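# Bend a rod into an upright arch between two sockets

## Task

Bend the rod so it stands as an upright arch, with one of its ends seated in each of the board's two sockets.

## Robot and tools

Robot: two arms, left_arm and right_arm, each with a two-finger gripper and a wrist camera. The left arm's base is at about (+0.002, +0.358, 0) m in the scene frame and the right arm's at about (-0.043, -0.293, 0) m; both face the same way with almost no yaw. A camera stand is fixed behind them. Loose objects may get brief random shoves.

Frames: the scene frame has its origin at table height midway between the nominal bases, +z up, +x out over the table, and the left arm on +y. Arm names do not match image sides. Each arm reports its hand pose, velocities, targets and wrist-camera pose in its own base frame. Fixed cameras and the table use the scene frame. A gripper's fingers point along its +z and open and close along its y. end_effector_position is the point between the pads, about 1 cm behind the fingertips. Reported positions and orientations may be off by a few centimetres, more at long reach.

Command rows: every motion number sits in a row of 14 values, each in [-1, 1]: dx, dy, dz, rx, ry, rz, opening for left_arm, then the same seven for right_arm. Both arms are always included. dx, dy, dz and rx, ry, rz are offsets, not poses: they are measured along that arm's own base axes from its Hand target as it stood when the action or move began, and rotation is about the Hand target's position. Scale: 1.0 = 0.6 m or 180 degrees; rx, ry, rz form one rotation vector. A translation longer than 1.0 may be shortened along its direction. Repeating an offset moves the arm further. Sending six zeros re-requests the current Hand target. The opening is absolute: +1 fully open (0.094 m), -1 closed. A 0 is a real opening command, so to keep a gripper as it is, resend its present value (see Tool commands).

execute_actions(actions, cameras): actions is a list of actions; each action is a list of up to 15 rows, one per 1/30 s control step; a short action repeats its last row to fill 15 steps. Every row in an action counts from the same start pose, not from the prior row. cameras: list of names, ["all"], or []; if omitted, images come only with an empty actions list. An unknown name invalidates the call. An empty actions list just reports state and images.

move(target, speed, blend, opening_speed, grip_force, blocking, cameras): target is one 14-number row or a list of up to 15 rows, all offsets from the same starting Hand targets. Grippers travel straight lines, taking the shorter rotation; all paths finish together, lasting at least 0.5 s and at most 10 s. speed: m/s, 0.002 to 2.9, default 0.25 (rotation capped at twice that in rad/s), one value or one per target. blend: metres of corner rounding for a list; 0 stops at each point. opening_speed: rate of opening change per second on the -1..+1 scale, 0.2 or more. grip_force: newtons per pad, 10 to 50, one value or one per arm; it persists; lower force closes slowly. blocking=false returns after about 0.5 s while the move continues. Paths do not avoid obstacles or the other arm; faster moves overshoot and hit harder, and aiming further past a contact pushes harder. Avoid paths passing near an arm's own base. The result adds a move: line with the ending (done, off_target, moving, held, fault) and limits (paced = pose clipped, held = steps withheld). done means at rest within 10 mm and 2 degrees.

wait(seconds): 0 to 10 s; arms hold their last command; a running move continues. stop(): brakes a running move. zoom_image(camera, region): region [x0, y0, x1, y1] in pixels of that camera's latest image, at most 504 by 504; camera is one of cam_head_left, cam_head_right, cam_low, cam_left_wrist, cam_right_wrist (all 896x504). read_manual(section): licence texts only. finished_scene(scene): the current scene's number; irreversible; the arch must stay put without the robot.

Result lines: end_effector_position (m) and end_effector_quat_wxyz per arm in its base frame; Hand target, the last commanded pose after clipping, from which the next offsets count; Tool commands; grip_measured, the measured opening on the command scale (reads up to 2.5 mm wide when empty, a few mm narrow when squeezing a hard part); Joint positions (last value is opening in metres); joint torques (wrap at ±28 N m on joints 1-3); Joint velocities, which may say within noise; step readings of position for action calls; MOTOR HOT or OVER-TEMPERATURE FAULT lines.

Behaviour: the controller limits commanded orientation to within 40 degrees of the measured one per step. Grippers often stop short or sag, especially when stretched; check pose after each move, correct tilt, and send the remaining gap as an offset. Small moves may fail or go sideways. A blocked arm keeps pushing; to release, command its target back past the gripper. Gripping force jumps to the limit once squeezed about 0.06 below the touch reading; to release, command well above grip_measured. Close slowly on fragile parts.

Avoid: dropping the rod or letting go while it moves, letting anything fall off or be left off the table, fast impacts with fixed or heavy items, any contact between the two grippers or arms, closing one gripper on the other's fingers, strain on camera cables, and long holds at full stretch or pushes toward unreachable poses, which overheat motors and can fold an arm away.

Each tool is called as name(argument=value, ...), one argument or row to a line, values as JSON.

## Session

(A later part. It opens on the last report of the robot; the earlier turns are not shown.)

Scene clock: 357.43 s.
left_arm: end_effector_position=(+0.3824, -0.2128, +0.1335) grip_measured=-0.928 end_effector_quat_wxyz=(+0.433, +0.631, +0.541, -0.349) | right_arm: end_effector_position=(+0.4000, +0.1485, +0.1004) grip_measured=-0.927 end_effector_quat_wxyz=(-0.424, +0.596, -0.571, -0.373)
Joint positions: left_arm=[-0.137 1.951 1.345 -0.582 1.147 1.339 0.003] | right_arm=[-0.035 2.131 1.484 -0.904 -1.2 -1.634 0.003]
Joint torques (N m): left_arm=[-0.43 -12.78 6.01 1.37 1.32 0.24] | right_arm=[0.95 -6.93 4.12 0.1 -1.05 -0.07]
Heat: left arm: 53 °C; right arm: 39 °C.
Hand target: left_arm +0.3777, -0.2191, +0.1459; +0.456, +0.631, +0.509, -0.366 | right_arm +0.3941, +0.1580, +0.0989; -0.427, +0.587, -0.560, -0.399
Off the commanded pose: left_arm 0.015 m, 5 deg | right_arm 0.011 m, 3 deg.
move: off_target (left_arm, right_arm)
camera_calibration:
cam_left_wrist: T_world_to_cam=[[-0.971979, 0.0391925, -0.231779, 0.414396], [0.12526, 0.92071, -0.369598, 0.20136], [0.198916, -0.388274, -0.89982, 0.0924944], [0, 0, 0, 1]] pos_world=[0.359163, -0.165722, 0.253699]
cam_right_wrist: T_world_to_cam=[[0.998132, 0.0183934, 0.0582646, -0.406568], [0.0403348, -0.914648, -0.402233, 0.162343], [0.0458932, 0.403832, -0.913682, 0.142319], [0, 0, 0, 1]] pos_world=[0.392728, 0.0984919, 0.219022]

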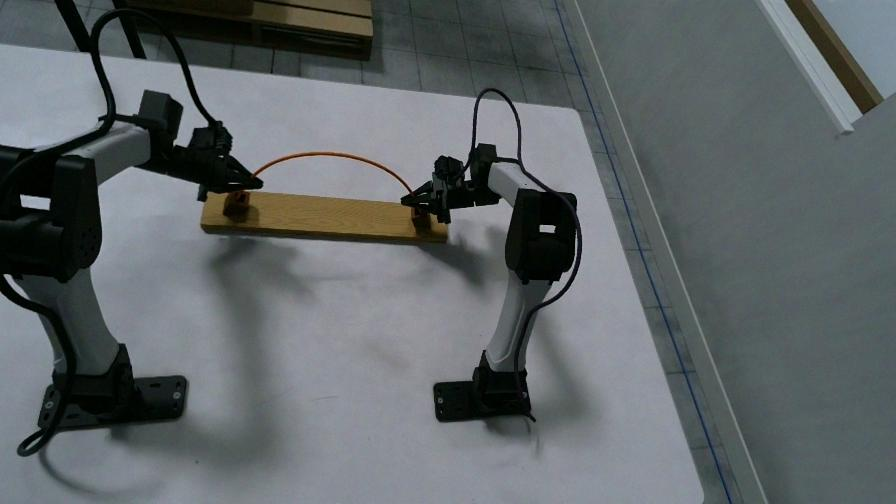

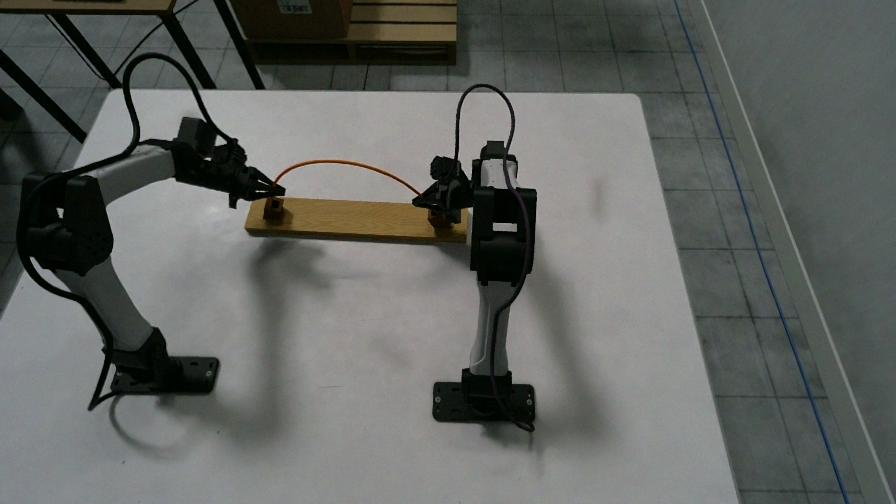

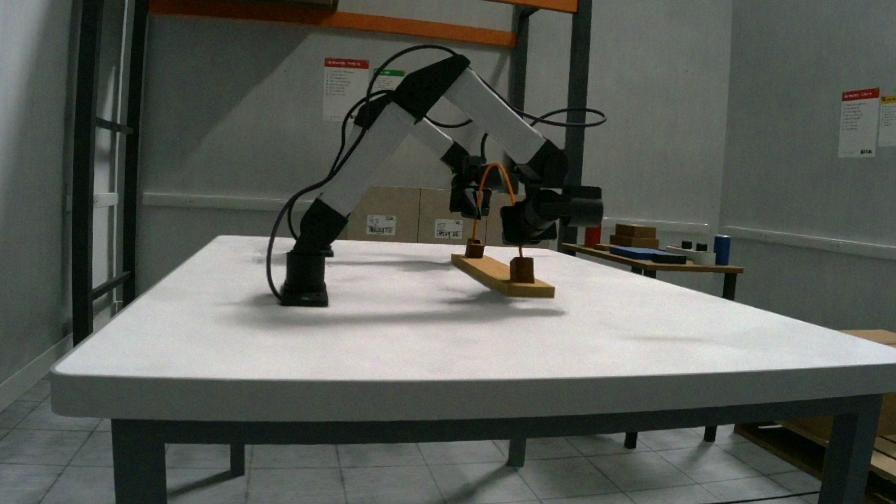

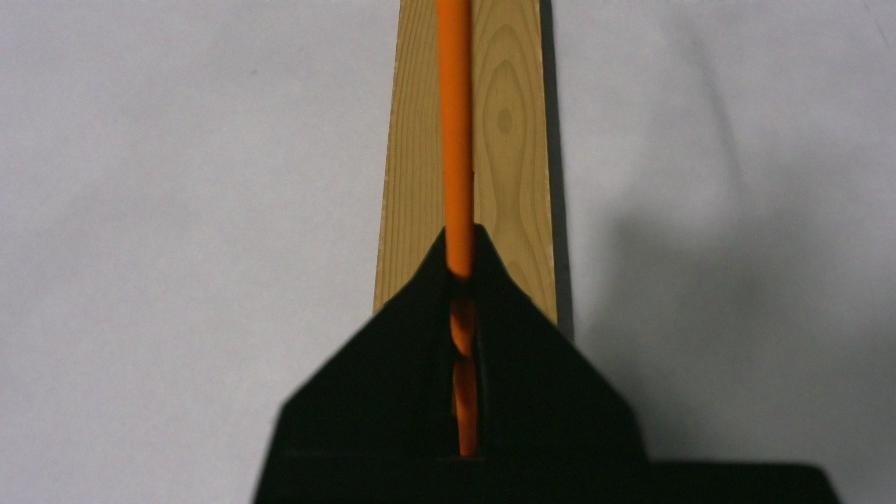

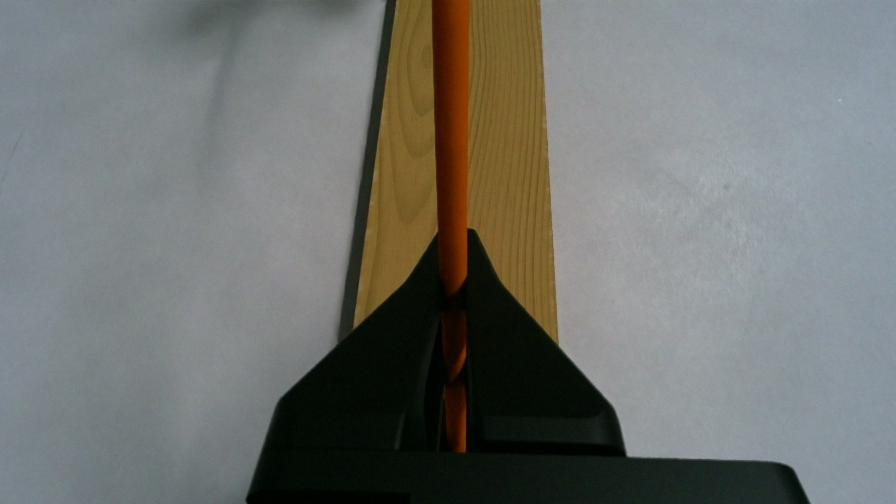

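move(
  target=[0.009,0.003,-0.027,0,0,0,-1, 0.0,-0.009,-0.02,0,0,0,-1],
  speed=0.03,
  cameras=["all"],
)

zoom_image(
  camera="cam_head_left",
  region=[210, 140, 290, 220],
)

zoom_image(
  camera="cam_head_right",
  region=[240, 150, 310, 220],
)

zoom_image(
  camera="cam_head_left",
  region=[390, 160, 470, 240],
)

zoom_image(
  camera="cam_low",
  region=[450, 180, 550, 290],
)

Scene clock: 362.33 s.
left_arm: end_effector_position=(+0.3870, -0.2113, +0.1237) grip_measured=-0.928 end_effector_quat_wxyz=(+0.435, +0.633, +0.538, -0.346) | right_arm: end_effector_position=(+0.3998, +0.1453, +0.0915) grip_measured=-0.927 end_effector_quat_wxyz=(-0.425, +0.599, -0.567, -0.373)
Joint positions: left_arm=[-0.132 1.979 1.345 -0.559 1.148 1.355 0.003] | right_arm=[-0.043 2.156 1.484 -0.912 -1.202 -1.676 0.003]
Joint torques (N m): left_arm=[-0.34 -11.48 5.71 1.46 1.33 0.25] | right_arm=[0.54 -6.54 3.86 0.05 -1.02 -0.07]
Heat: left arm: 53 °C; right arm: 39 °C.
Hand target: left_arm +0.3831, -0.2173, +0.1298; +0.456, +0.631, +0.509, -0.366 | right_arm +0.3941, +0.1526, +0.0869; -0.427, +0.587, -0.560, -0.399
Off the commanded pose: left_arm 0.009 m, 5 deg | right_arm 0.010 m, 3 deg.
move: off_target (left_arm, right_arm)
camera_calibration:
cam_left_wrist: T_world_to_cam=[[-0.969624, 0.0406782, -0.241193, 0.417079], [0.130128, 0.920738, -0.367843, 0.193653], [0.207112, -0.388056, -0.898063, 0.0800088], [0, 0, 0, 1]] pos_world=[0.36264, -0.164222, 0.243683]
cam_right_wrist: T_world_to_cam=[[0.997569, 0.0248509, 0.0651006, -0.407124], [0.0491041, -0.913568, -0.40371, 0.152407], [0.0494413, 0.405925, -0.912568, 0.133672], [0, 0, 0, 1]] pos_world=[0.392041, 0.0950911, 0.210017]

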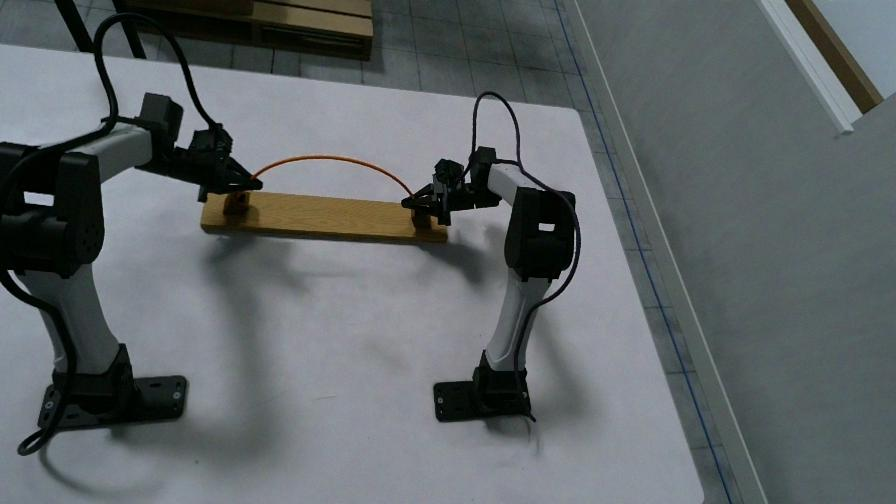

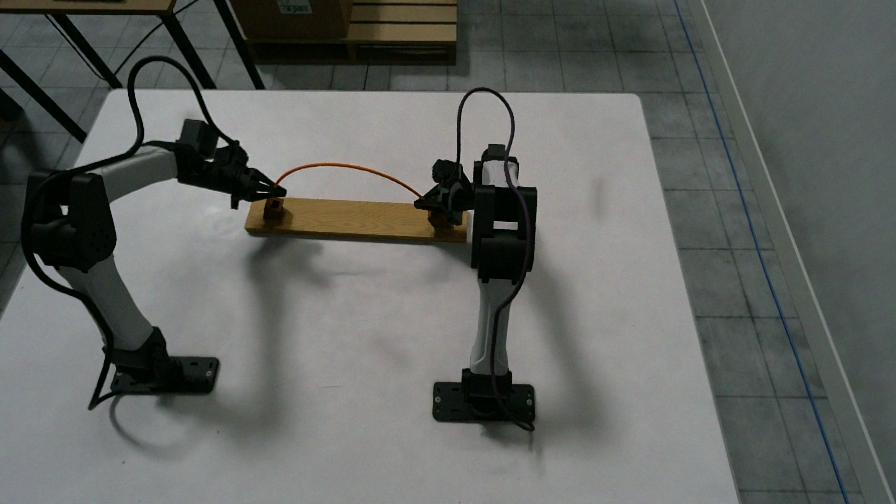

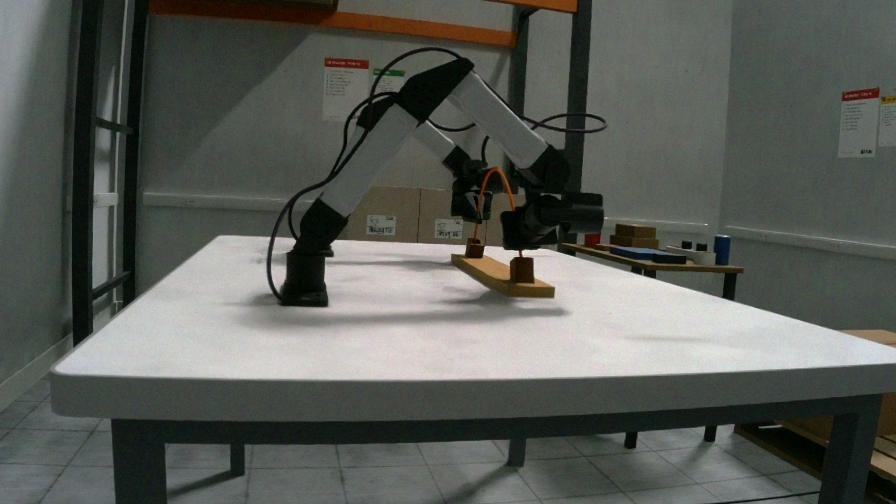

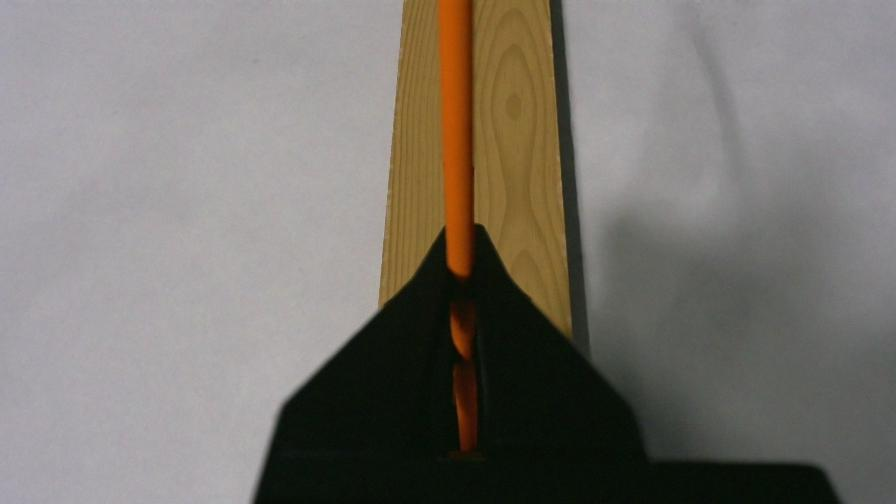

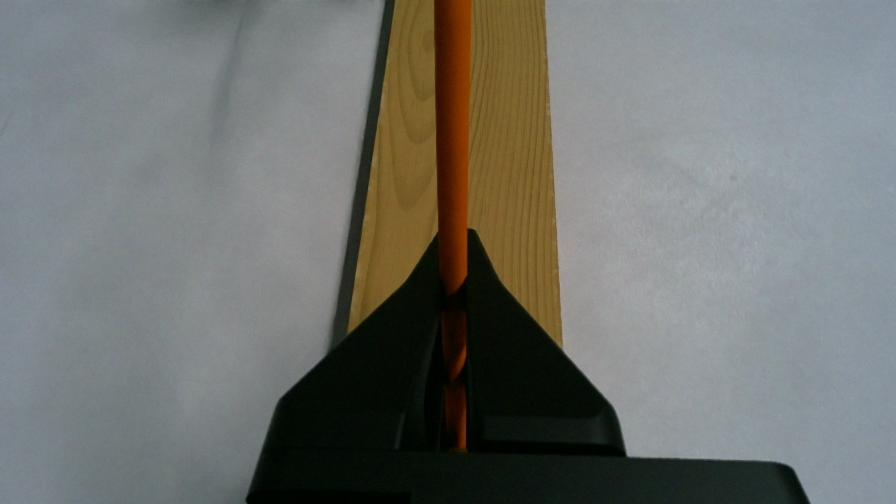

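Scaled by 6.300 from the camera's 896x504 image, which has a finer 1280x720 frame.

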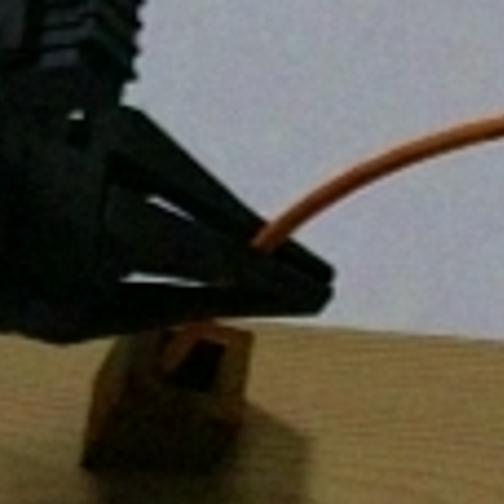

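Scaled by 7.200 from the camera's 896x504 image, which has a finer 1280x720 frame.

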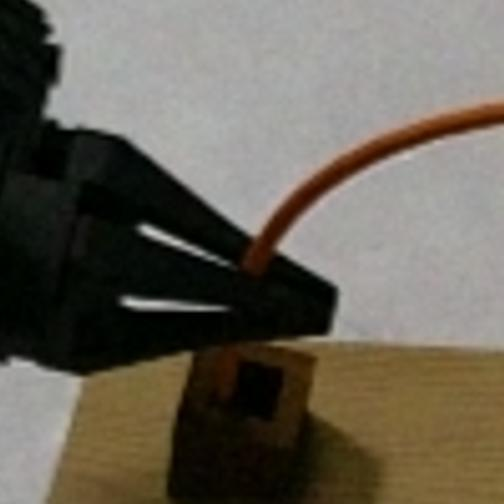

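Scaled by 6.300 from the camera's 896x504 image, which has a finer 1280x720 frame.

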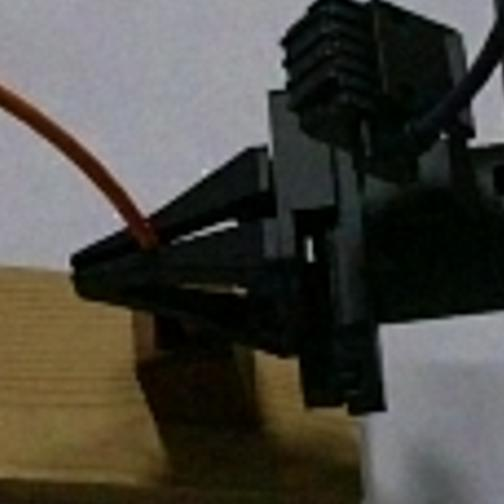

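Scaled by 4.582 from the camera's 896x504 image, which has a finer 1280x720 frame.

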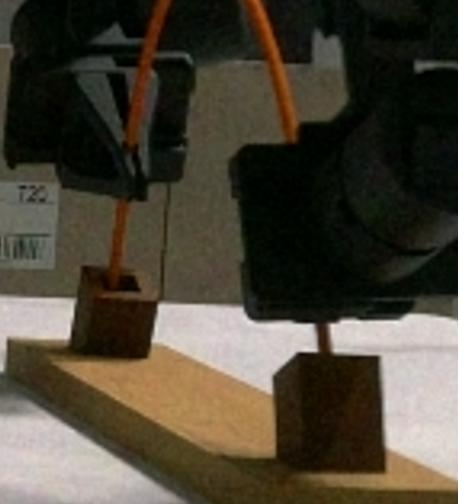

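move(
  target=[0.0,0.007,-0.02,0,0,0,-1, 0.0,-0.007,-0.017,0,0,0,-1],
  speed=0.03,
  cameras=["all"],
)

zoom_image(
  camera="cam_head_left",
  region=[210, 140, 290, 220],
)

zoom_image(
  camera="cam_head_left",
  region=[390, 160, 470, 240],
)

zoom_image(
  camera="cam_low",
  region=[450, 180, 550, 290],
)

Scene clock: 368.47 s.
left_arm: end_effector_position=(+0.3855, -0.2105, +0.1197) grip_measured=-0.929 end_effector_quat_wxyz=(+0.445, +0.633, +0.527, -0.353) | right_arm: end_effector_position=(+0.3986, +0.1470, +0.0908) grip_measured=-0.929 end_effector_quat_wxyz=(-0.438, +0.594, -0.554, -0.384)
Joint positions: left_arm=[-0.125 1.992 1.328 -0.536 1.18 1.379 0.003] | right_arm=[-0.045 2.176 1.484 -0.922 -1.244 -1.717 0.003]
Joint torques (N m): left_arm=[-0.02 -10.59 5.55 1.37 1.06 0.26] | right_arm=[-0.1 -6 3.85 0.01 -0.63 -0.11]
Heat: left arm: 52 °C; right arm: 39 °C.
Hand target: left_arm +0.3831, -0.2131, +0.1178; +0.456, +0.631, +0.509, -0.366 | right_arm +0.3941, +0.1484, +0.0767; -0.427, +0.587, -0.560, -0.399
Off the commanded pose: left_arm 0.004 m, 3 deg | right_arm 0.015 m, 2 deg.
move: off_target (left_arm, right_arm)
camera_calibration:
cam_left_wrist: T_world_to_cam=[[-0.966133, 0.0469363, -0.253738, 0.416108], [0.147038, 0.908197, -0.391865, 0.185373], [0.212052, -0.415903, -0.884341, 0.0676831], [0, 0, 0, 1]] pos_world=[0.360406, -0.159736, 0.238078]
cam_right_wrist: T_world_to_cam=[[0.996581, 0.0324065, 0.0759973, -0.407629], [0.0627731, -0.895064, -0.441497, 0.148958], [0.0537151, 0.444758, -0.894039, 0.123351], [0, 0, 0, 1]] pos_world=[0.390259, 0.0916755, 0.207024]

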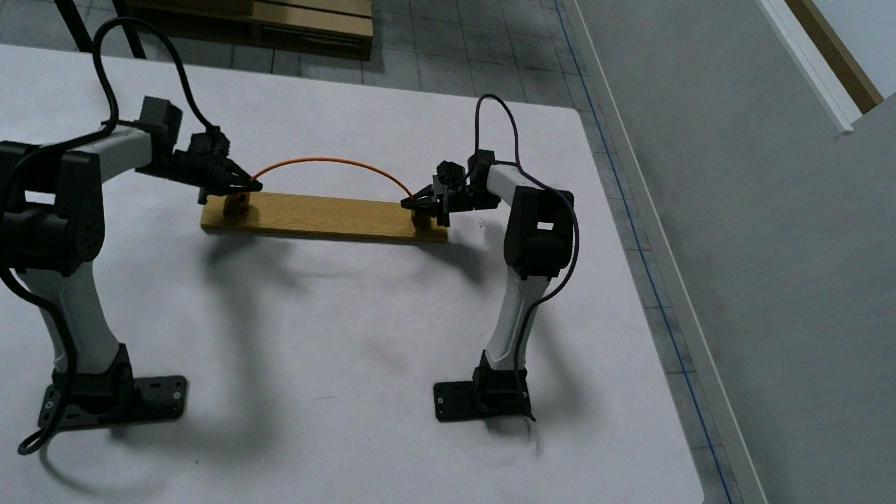

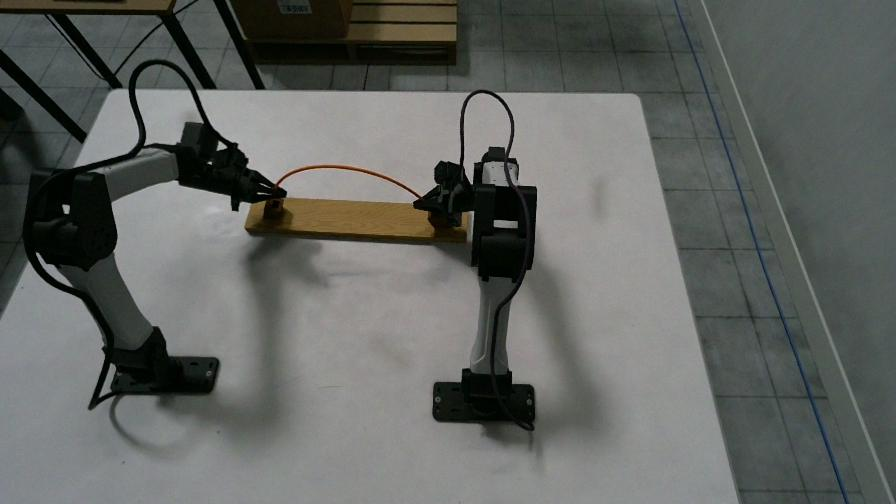

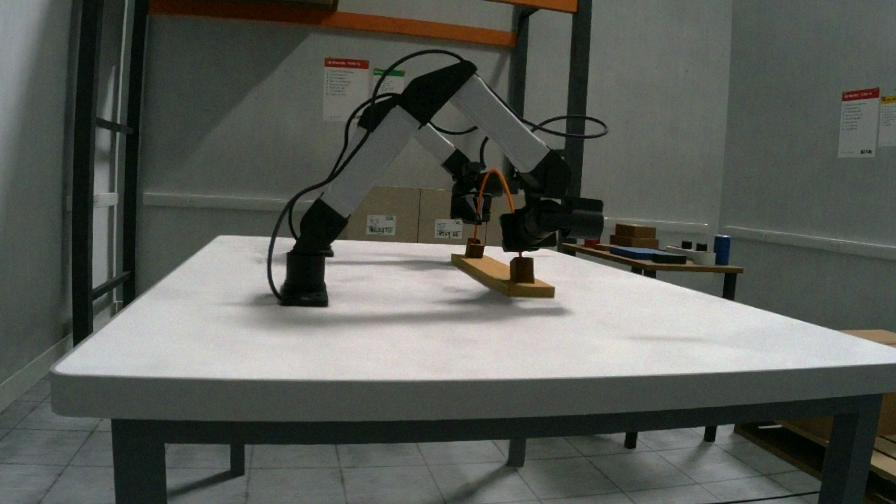

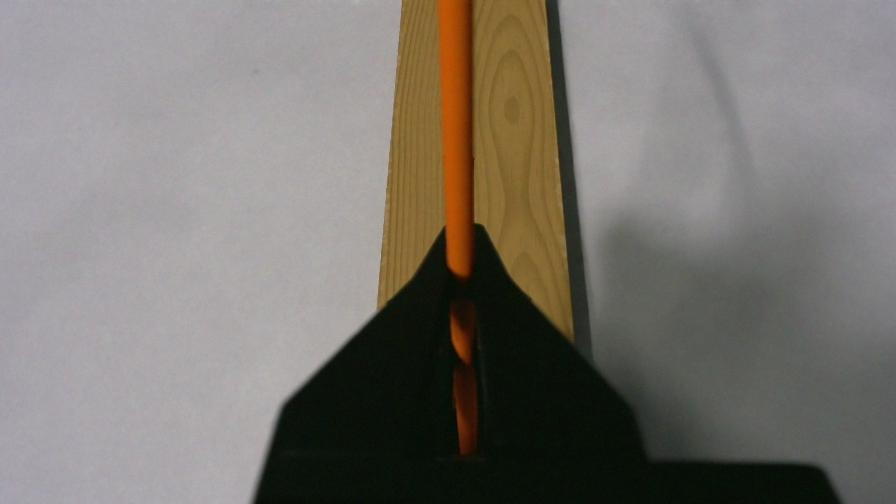

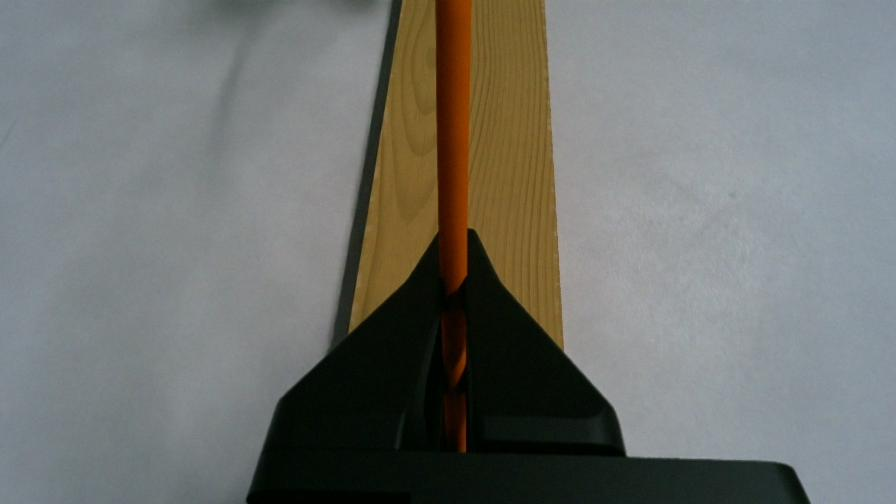

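Scaled by 6.300 from the camera's 896x504 image, which has a finer 1280x720 frame.

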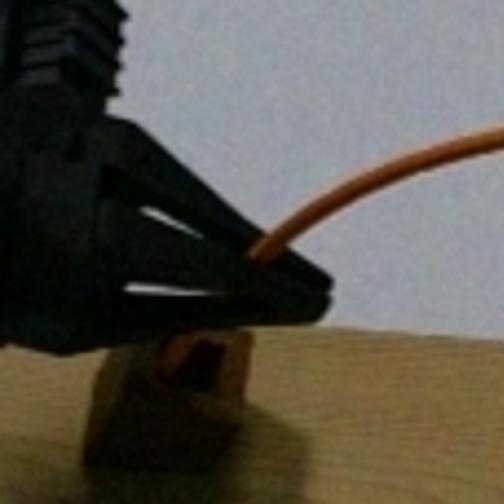

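Scaled by 6.300 from the camera's 896x504 image, which has a finer 1280x720 frame.

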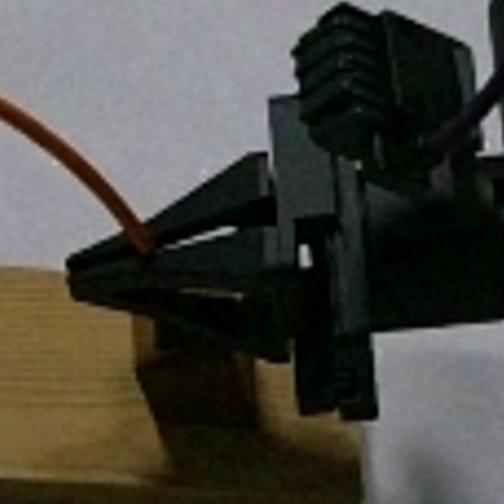

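Scaled by 4.582 from the camera's 896x504 image, which has a finer 1280x720 frame.

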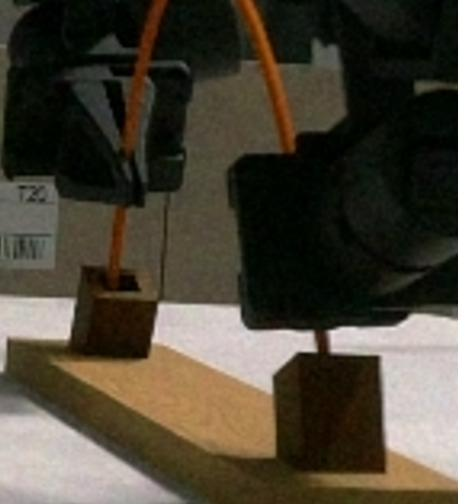

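move(
  target=[0.0,0.01,-0.027,0,0,0,-1, 0.0,0,0.012,0,0,0,-1],
  speed=0.03,
  cameras=["all"],
)

zoom_image(
  camera="cam_head_left",
  region=[210, 140, 290, 220],
)

zoom_image(
  camera="cam_low",
  region=[450, 180, 550, 290],
)

Scene clock: 372.83 s.
left_arm: end_effector_position=(+0.3833, -0.2101, +0.1188) grip_measured=-0.930 end_effector_quat_wxyz=(+0.461, +0.630, +0.506, -0.367) | right_arm: end_effector_position=(+0.3976, +0.1467, +0.0909) grip_measured=-0.929 end_effector_quat_wxyz=(-0.438, +0.594, -0.554, -0.385)
Joint positions: left_arm=[-0.116 2.012 1.317 -0.52 1.238 1.417 0.003] | right_arm=[-0.046 2.176 1.484 -0.931 -1.245 -1.723 0.003]
Joint torques (N m): left_arm=[0.55 -9.42 4.79 1.24 0.53 0.32] | right_arm=[-0.03 -6.94 4.68 -0.14 -0.62 -0.03]
Heat: left arm: 51 °C; right arm: 39 °C.
Hand target: left_arm +0.3832, -0.2071, +0.1016; +0.456, +0.631, +0.509, -0.366 | right_arm +0.3941, +0.1484, +0.0839; -0.427, +0.587, -0.560, -0.399
Off the commanded pose: left_arm 0.017 m, 1 deg | right_arm 0.008 m, 2 deg.
move: off_target (left_arm)
camera_calibration:
cam_left_wrist: T_world_to_cam=[[-0.961018, 0.0564721, -0.270659, 0.41583], [0.174694, 0.882784, -0.436089, 0.174167], [0.214306, -0.466372, -0.858237, 0.0528675], [0, 0, 0, 1]] pos_world=[0.357864, -0.152579, 0.233873]
cam_right_wrist: T_world_to_cam=[[0.996732, 0.033659, 0.0734301, -0.406664], [0.0627878, -0.894746, -0.44214, 0.148871], [0.0508193, 0.445306, -0.893935, 0.124665], [0, 0, 0, 1]] pos_world=[0.389653, 0.0913757, 0.207126]

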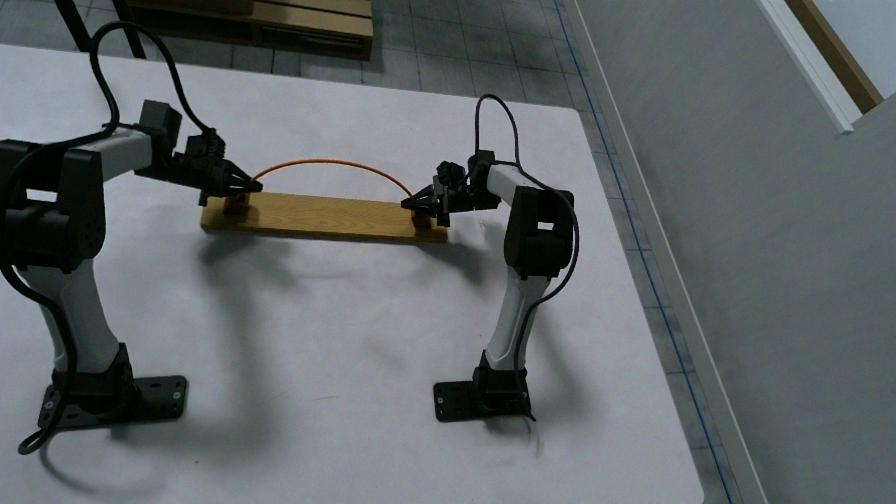

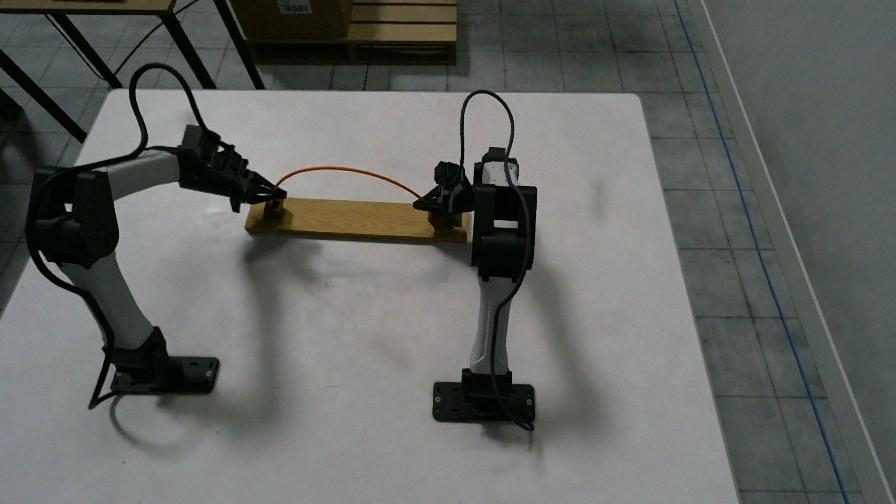

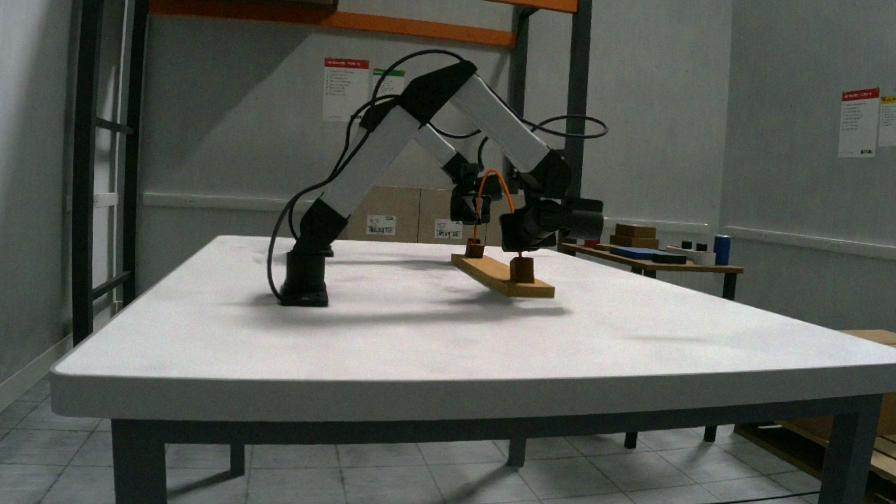

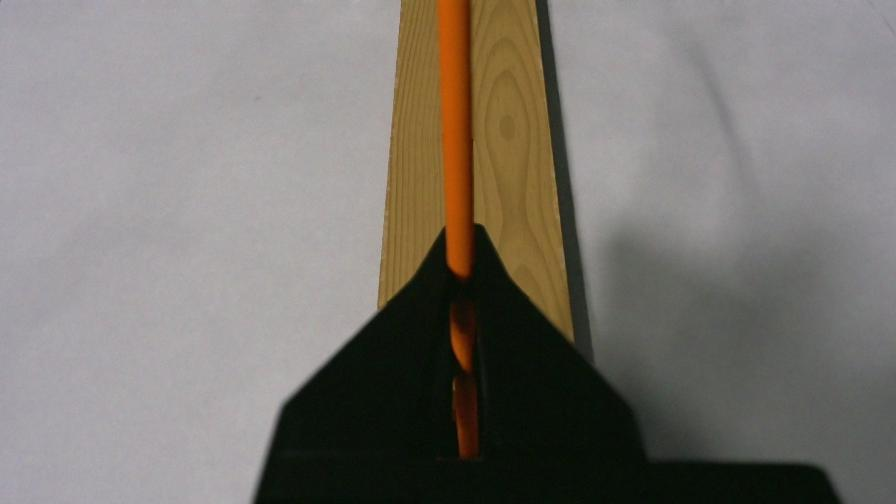

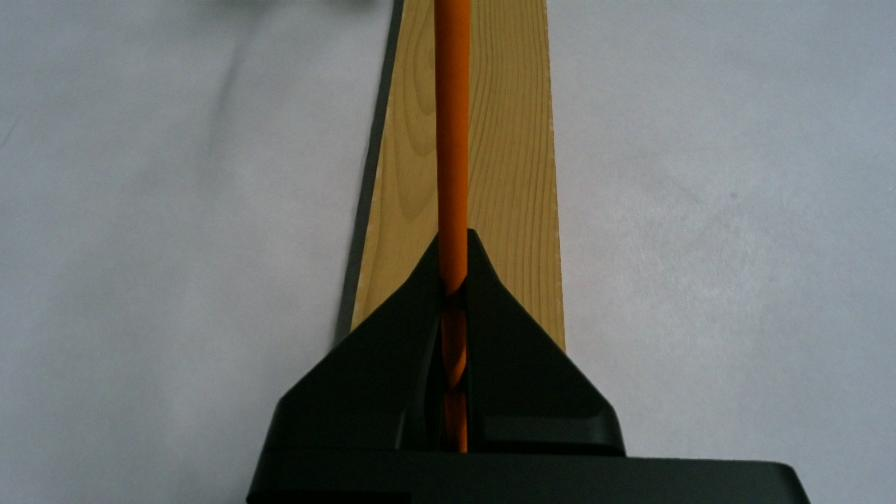

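Scaled by 6.300 from the camera's 896x504 image, which has a finer 1280x720 frame.

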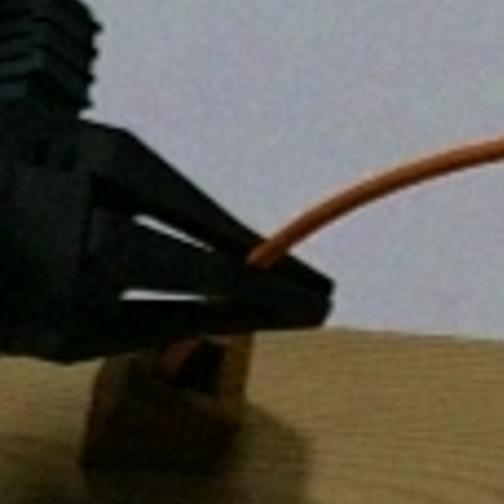

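Scaled by 4.582 from the camera's 896x504 image, which has a finer 1280x720 frame.

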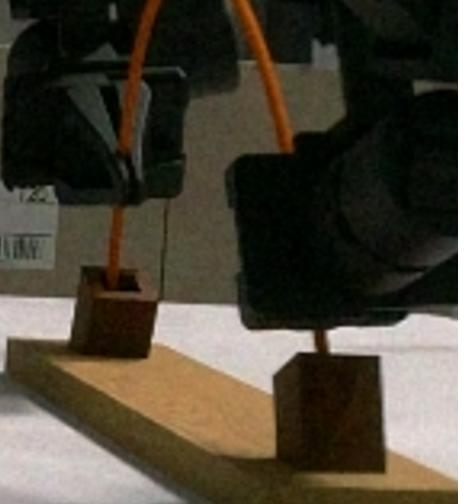

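move(
  target=[0.0,0,0.02,0,0,0,-1, 0.0,0,0.008,0,0,0,-1],
  speed=0.03,
  cameras=[],
)

move(
  target=[0.0,0,0,0,0,0,-0.6, 0.0,0,0,0,0,0,-0.6],
  opening_speed=0.2,
  cameras=["all"],
)

Scene clock: 378.83 s.
left_arm: end_effector_position=(+0.3829, -0.2101, +0.1188) grip_measured=-0.930 end_effector_quat_wxyz=(+0.460, +0.629, +0.506, -0.368) | right_arm: end_effector_position=(+0.3964, +0.1465, +0.0910) grip_measured=-0.929 end_effector_quat_wxyz=(-0.435, +0.592, -0.556, -0.388)
Joint positions: left_arm=[-0.116 2.012 1.317 -0.522 1.239 1.418 0.003] | right_arm=[-0.047 2.176 1.484 -0.941 -1.245 -1.725 0.003]
Joint torques (N m): left_arm=[0.51 -11.43 6.57 0.84 0.52 0.27] | right_arm=[0.03 -7.6 5.22 -0.2 -0.62 0.01]
Heat: left arm: 50 °C; right arm: 40 °C.
Hand target: left_arm +0.3832, -0.2071, +0.1136; +0.456, +0.631, +0.509, -0.366 | right_arm +0.3941, +0.1484, +0.0887; -0.427, +0.587, -0.560, -0.399
Off the commanded pose: left_arm 0.006 m, 1 deg | right_arm 0.004 m, 2 deg.
move: done
No camera images: "cameras" was empty.

Scene clock: 381.03 s.
left_arm: end_effector_position=(+0.3834, -0.2096, +0.1175) grip_measured=-0.602 end_effector_quat_wxyz=(+0.459, +0.631, +0.508, -0.364) | right_arm: end_effector_position=(+0.3939, +0.1467, +0.0913) grip_measured=-0.603 end_effector_quat_wxyz=(-0.430, +0.588, -0.560, -0.394)
Joint positions: left_arm=[-0.116 2.012 1.317 -0.523 1.231 1.421 0.019] | right_arm=[-0.047 2.176 1.484 -0.96 -1.246 -1.725 0.019]
Joint torques (N m): left_arm=[0.53 -11.38 6.6 0.83 0.61 0.26] | right_arm=[0.03 -7.49 5.33 -0.05 -0.61 -0.02]
Heat: left arm: 50 °C; right arm: 40 °C.
Hand target: left_arm +0.3832, -0.2071, +0.1136; +0.456, +0.631, +0.509, -0.366 | right_arm +0.3941, +0.1484, +0.0888; -0.427, +0.587, -0.560, -0.399
Off the commanded pose: left_arm 0.005 m, 0 deg | right_arm 0.003 m, 1 deg.
move: done
camera_calibration:
cam_left_wrist: T_world_to_cam=[[-0.960723, 0.0570629, -0.271577, 0.415715], [0.173982, 0.886267, -0.429256, 0.173445], [0.216196, -0.459646, -0.861386, 0.0529586], [0, 0, 0, 1]] pos_world=[0.357762, -0.153098, 0.232969]
cam_right_wrist: T_world_to_cam=[[0.998421, 0.0332362, 0.0452756, -0.401002], [0.0499626, -0.893816, -0.445642, 0.154457], [0.0256566, 0.447201, -0.894066, 0.134846], [0, 0, 0, 1]] pos_world=[0.389192, 0.0910806, 0.207549]

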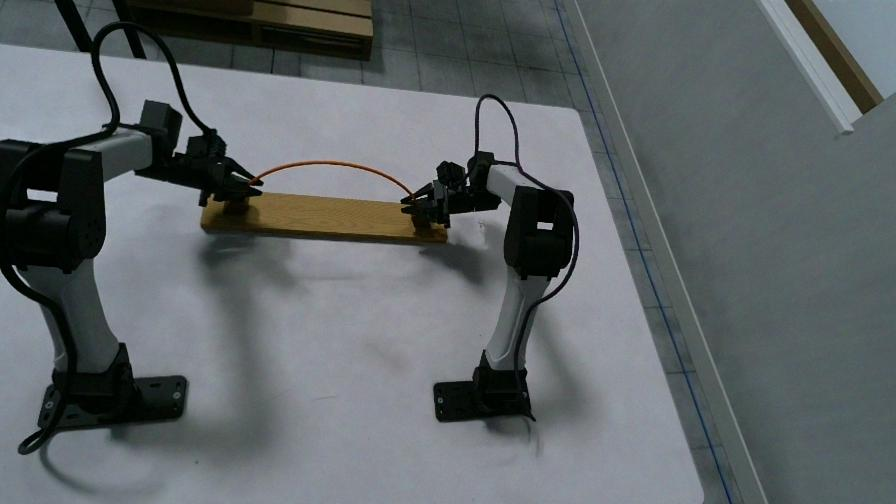

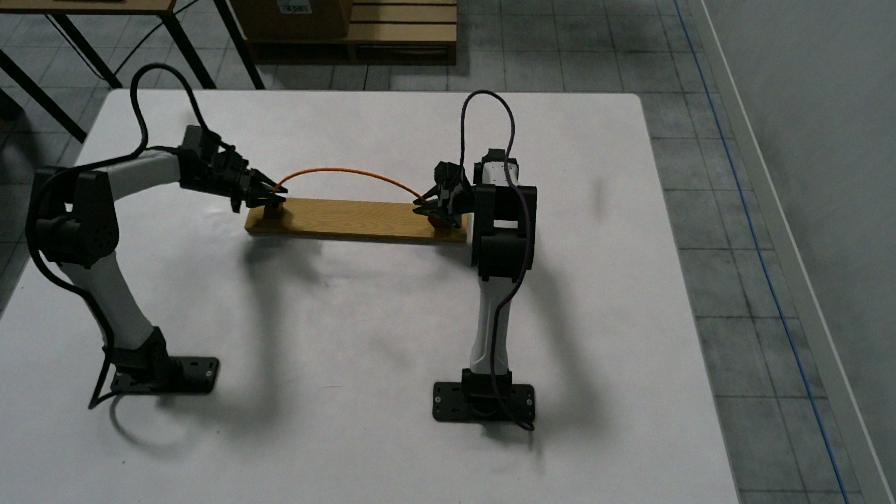

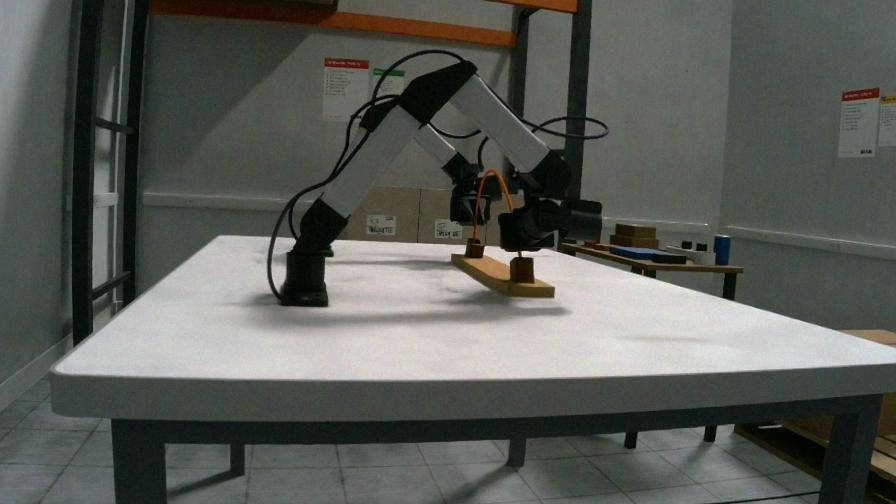

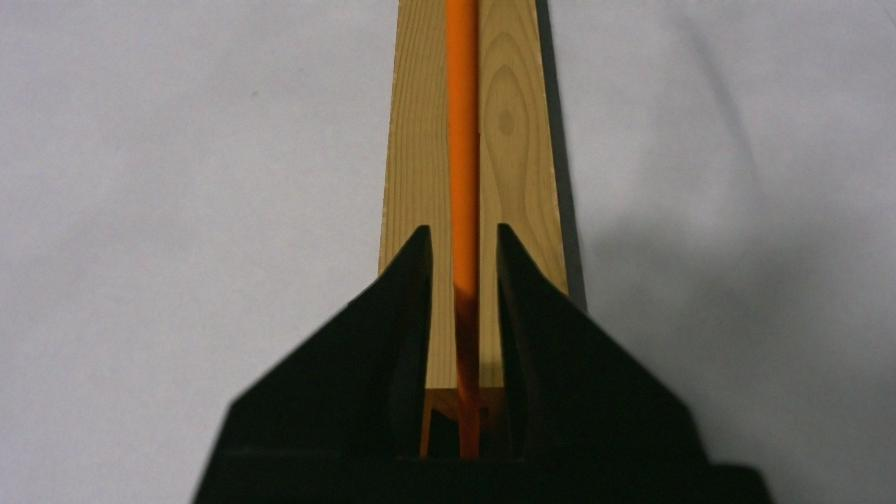

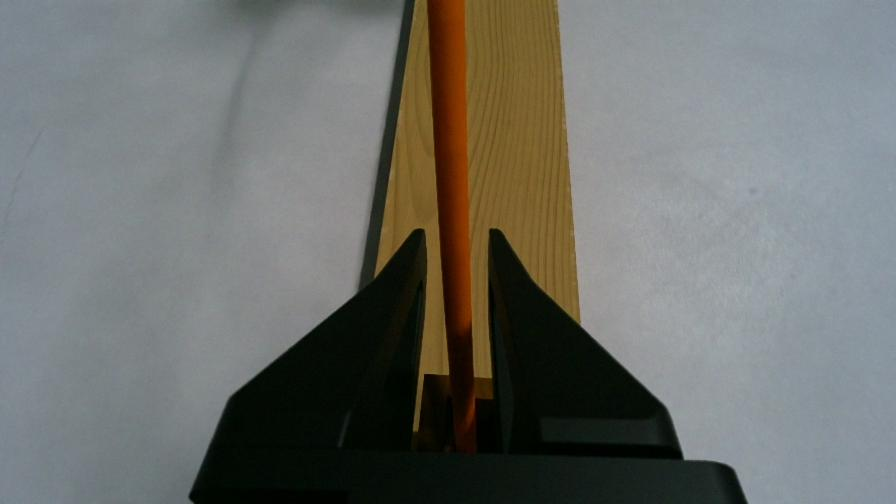

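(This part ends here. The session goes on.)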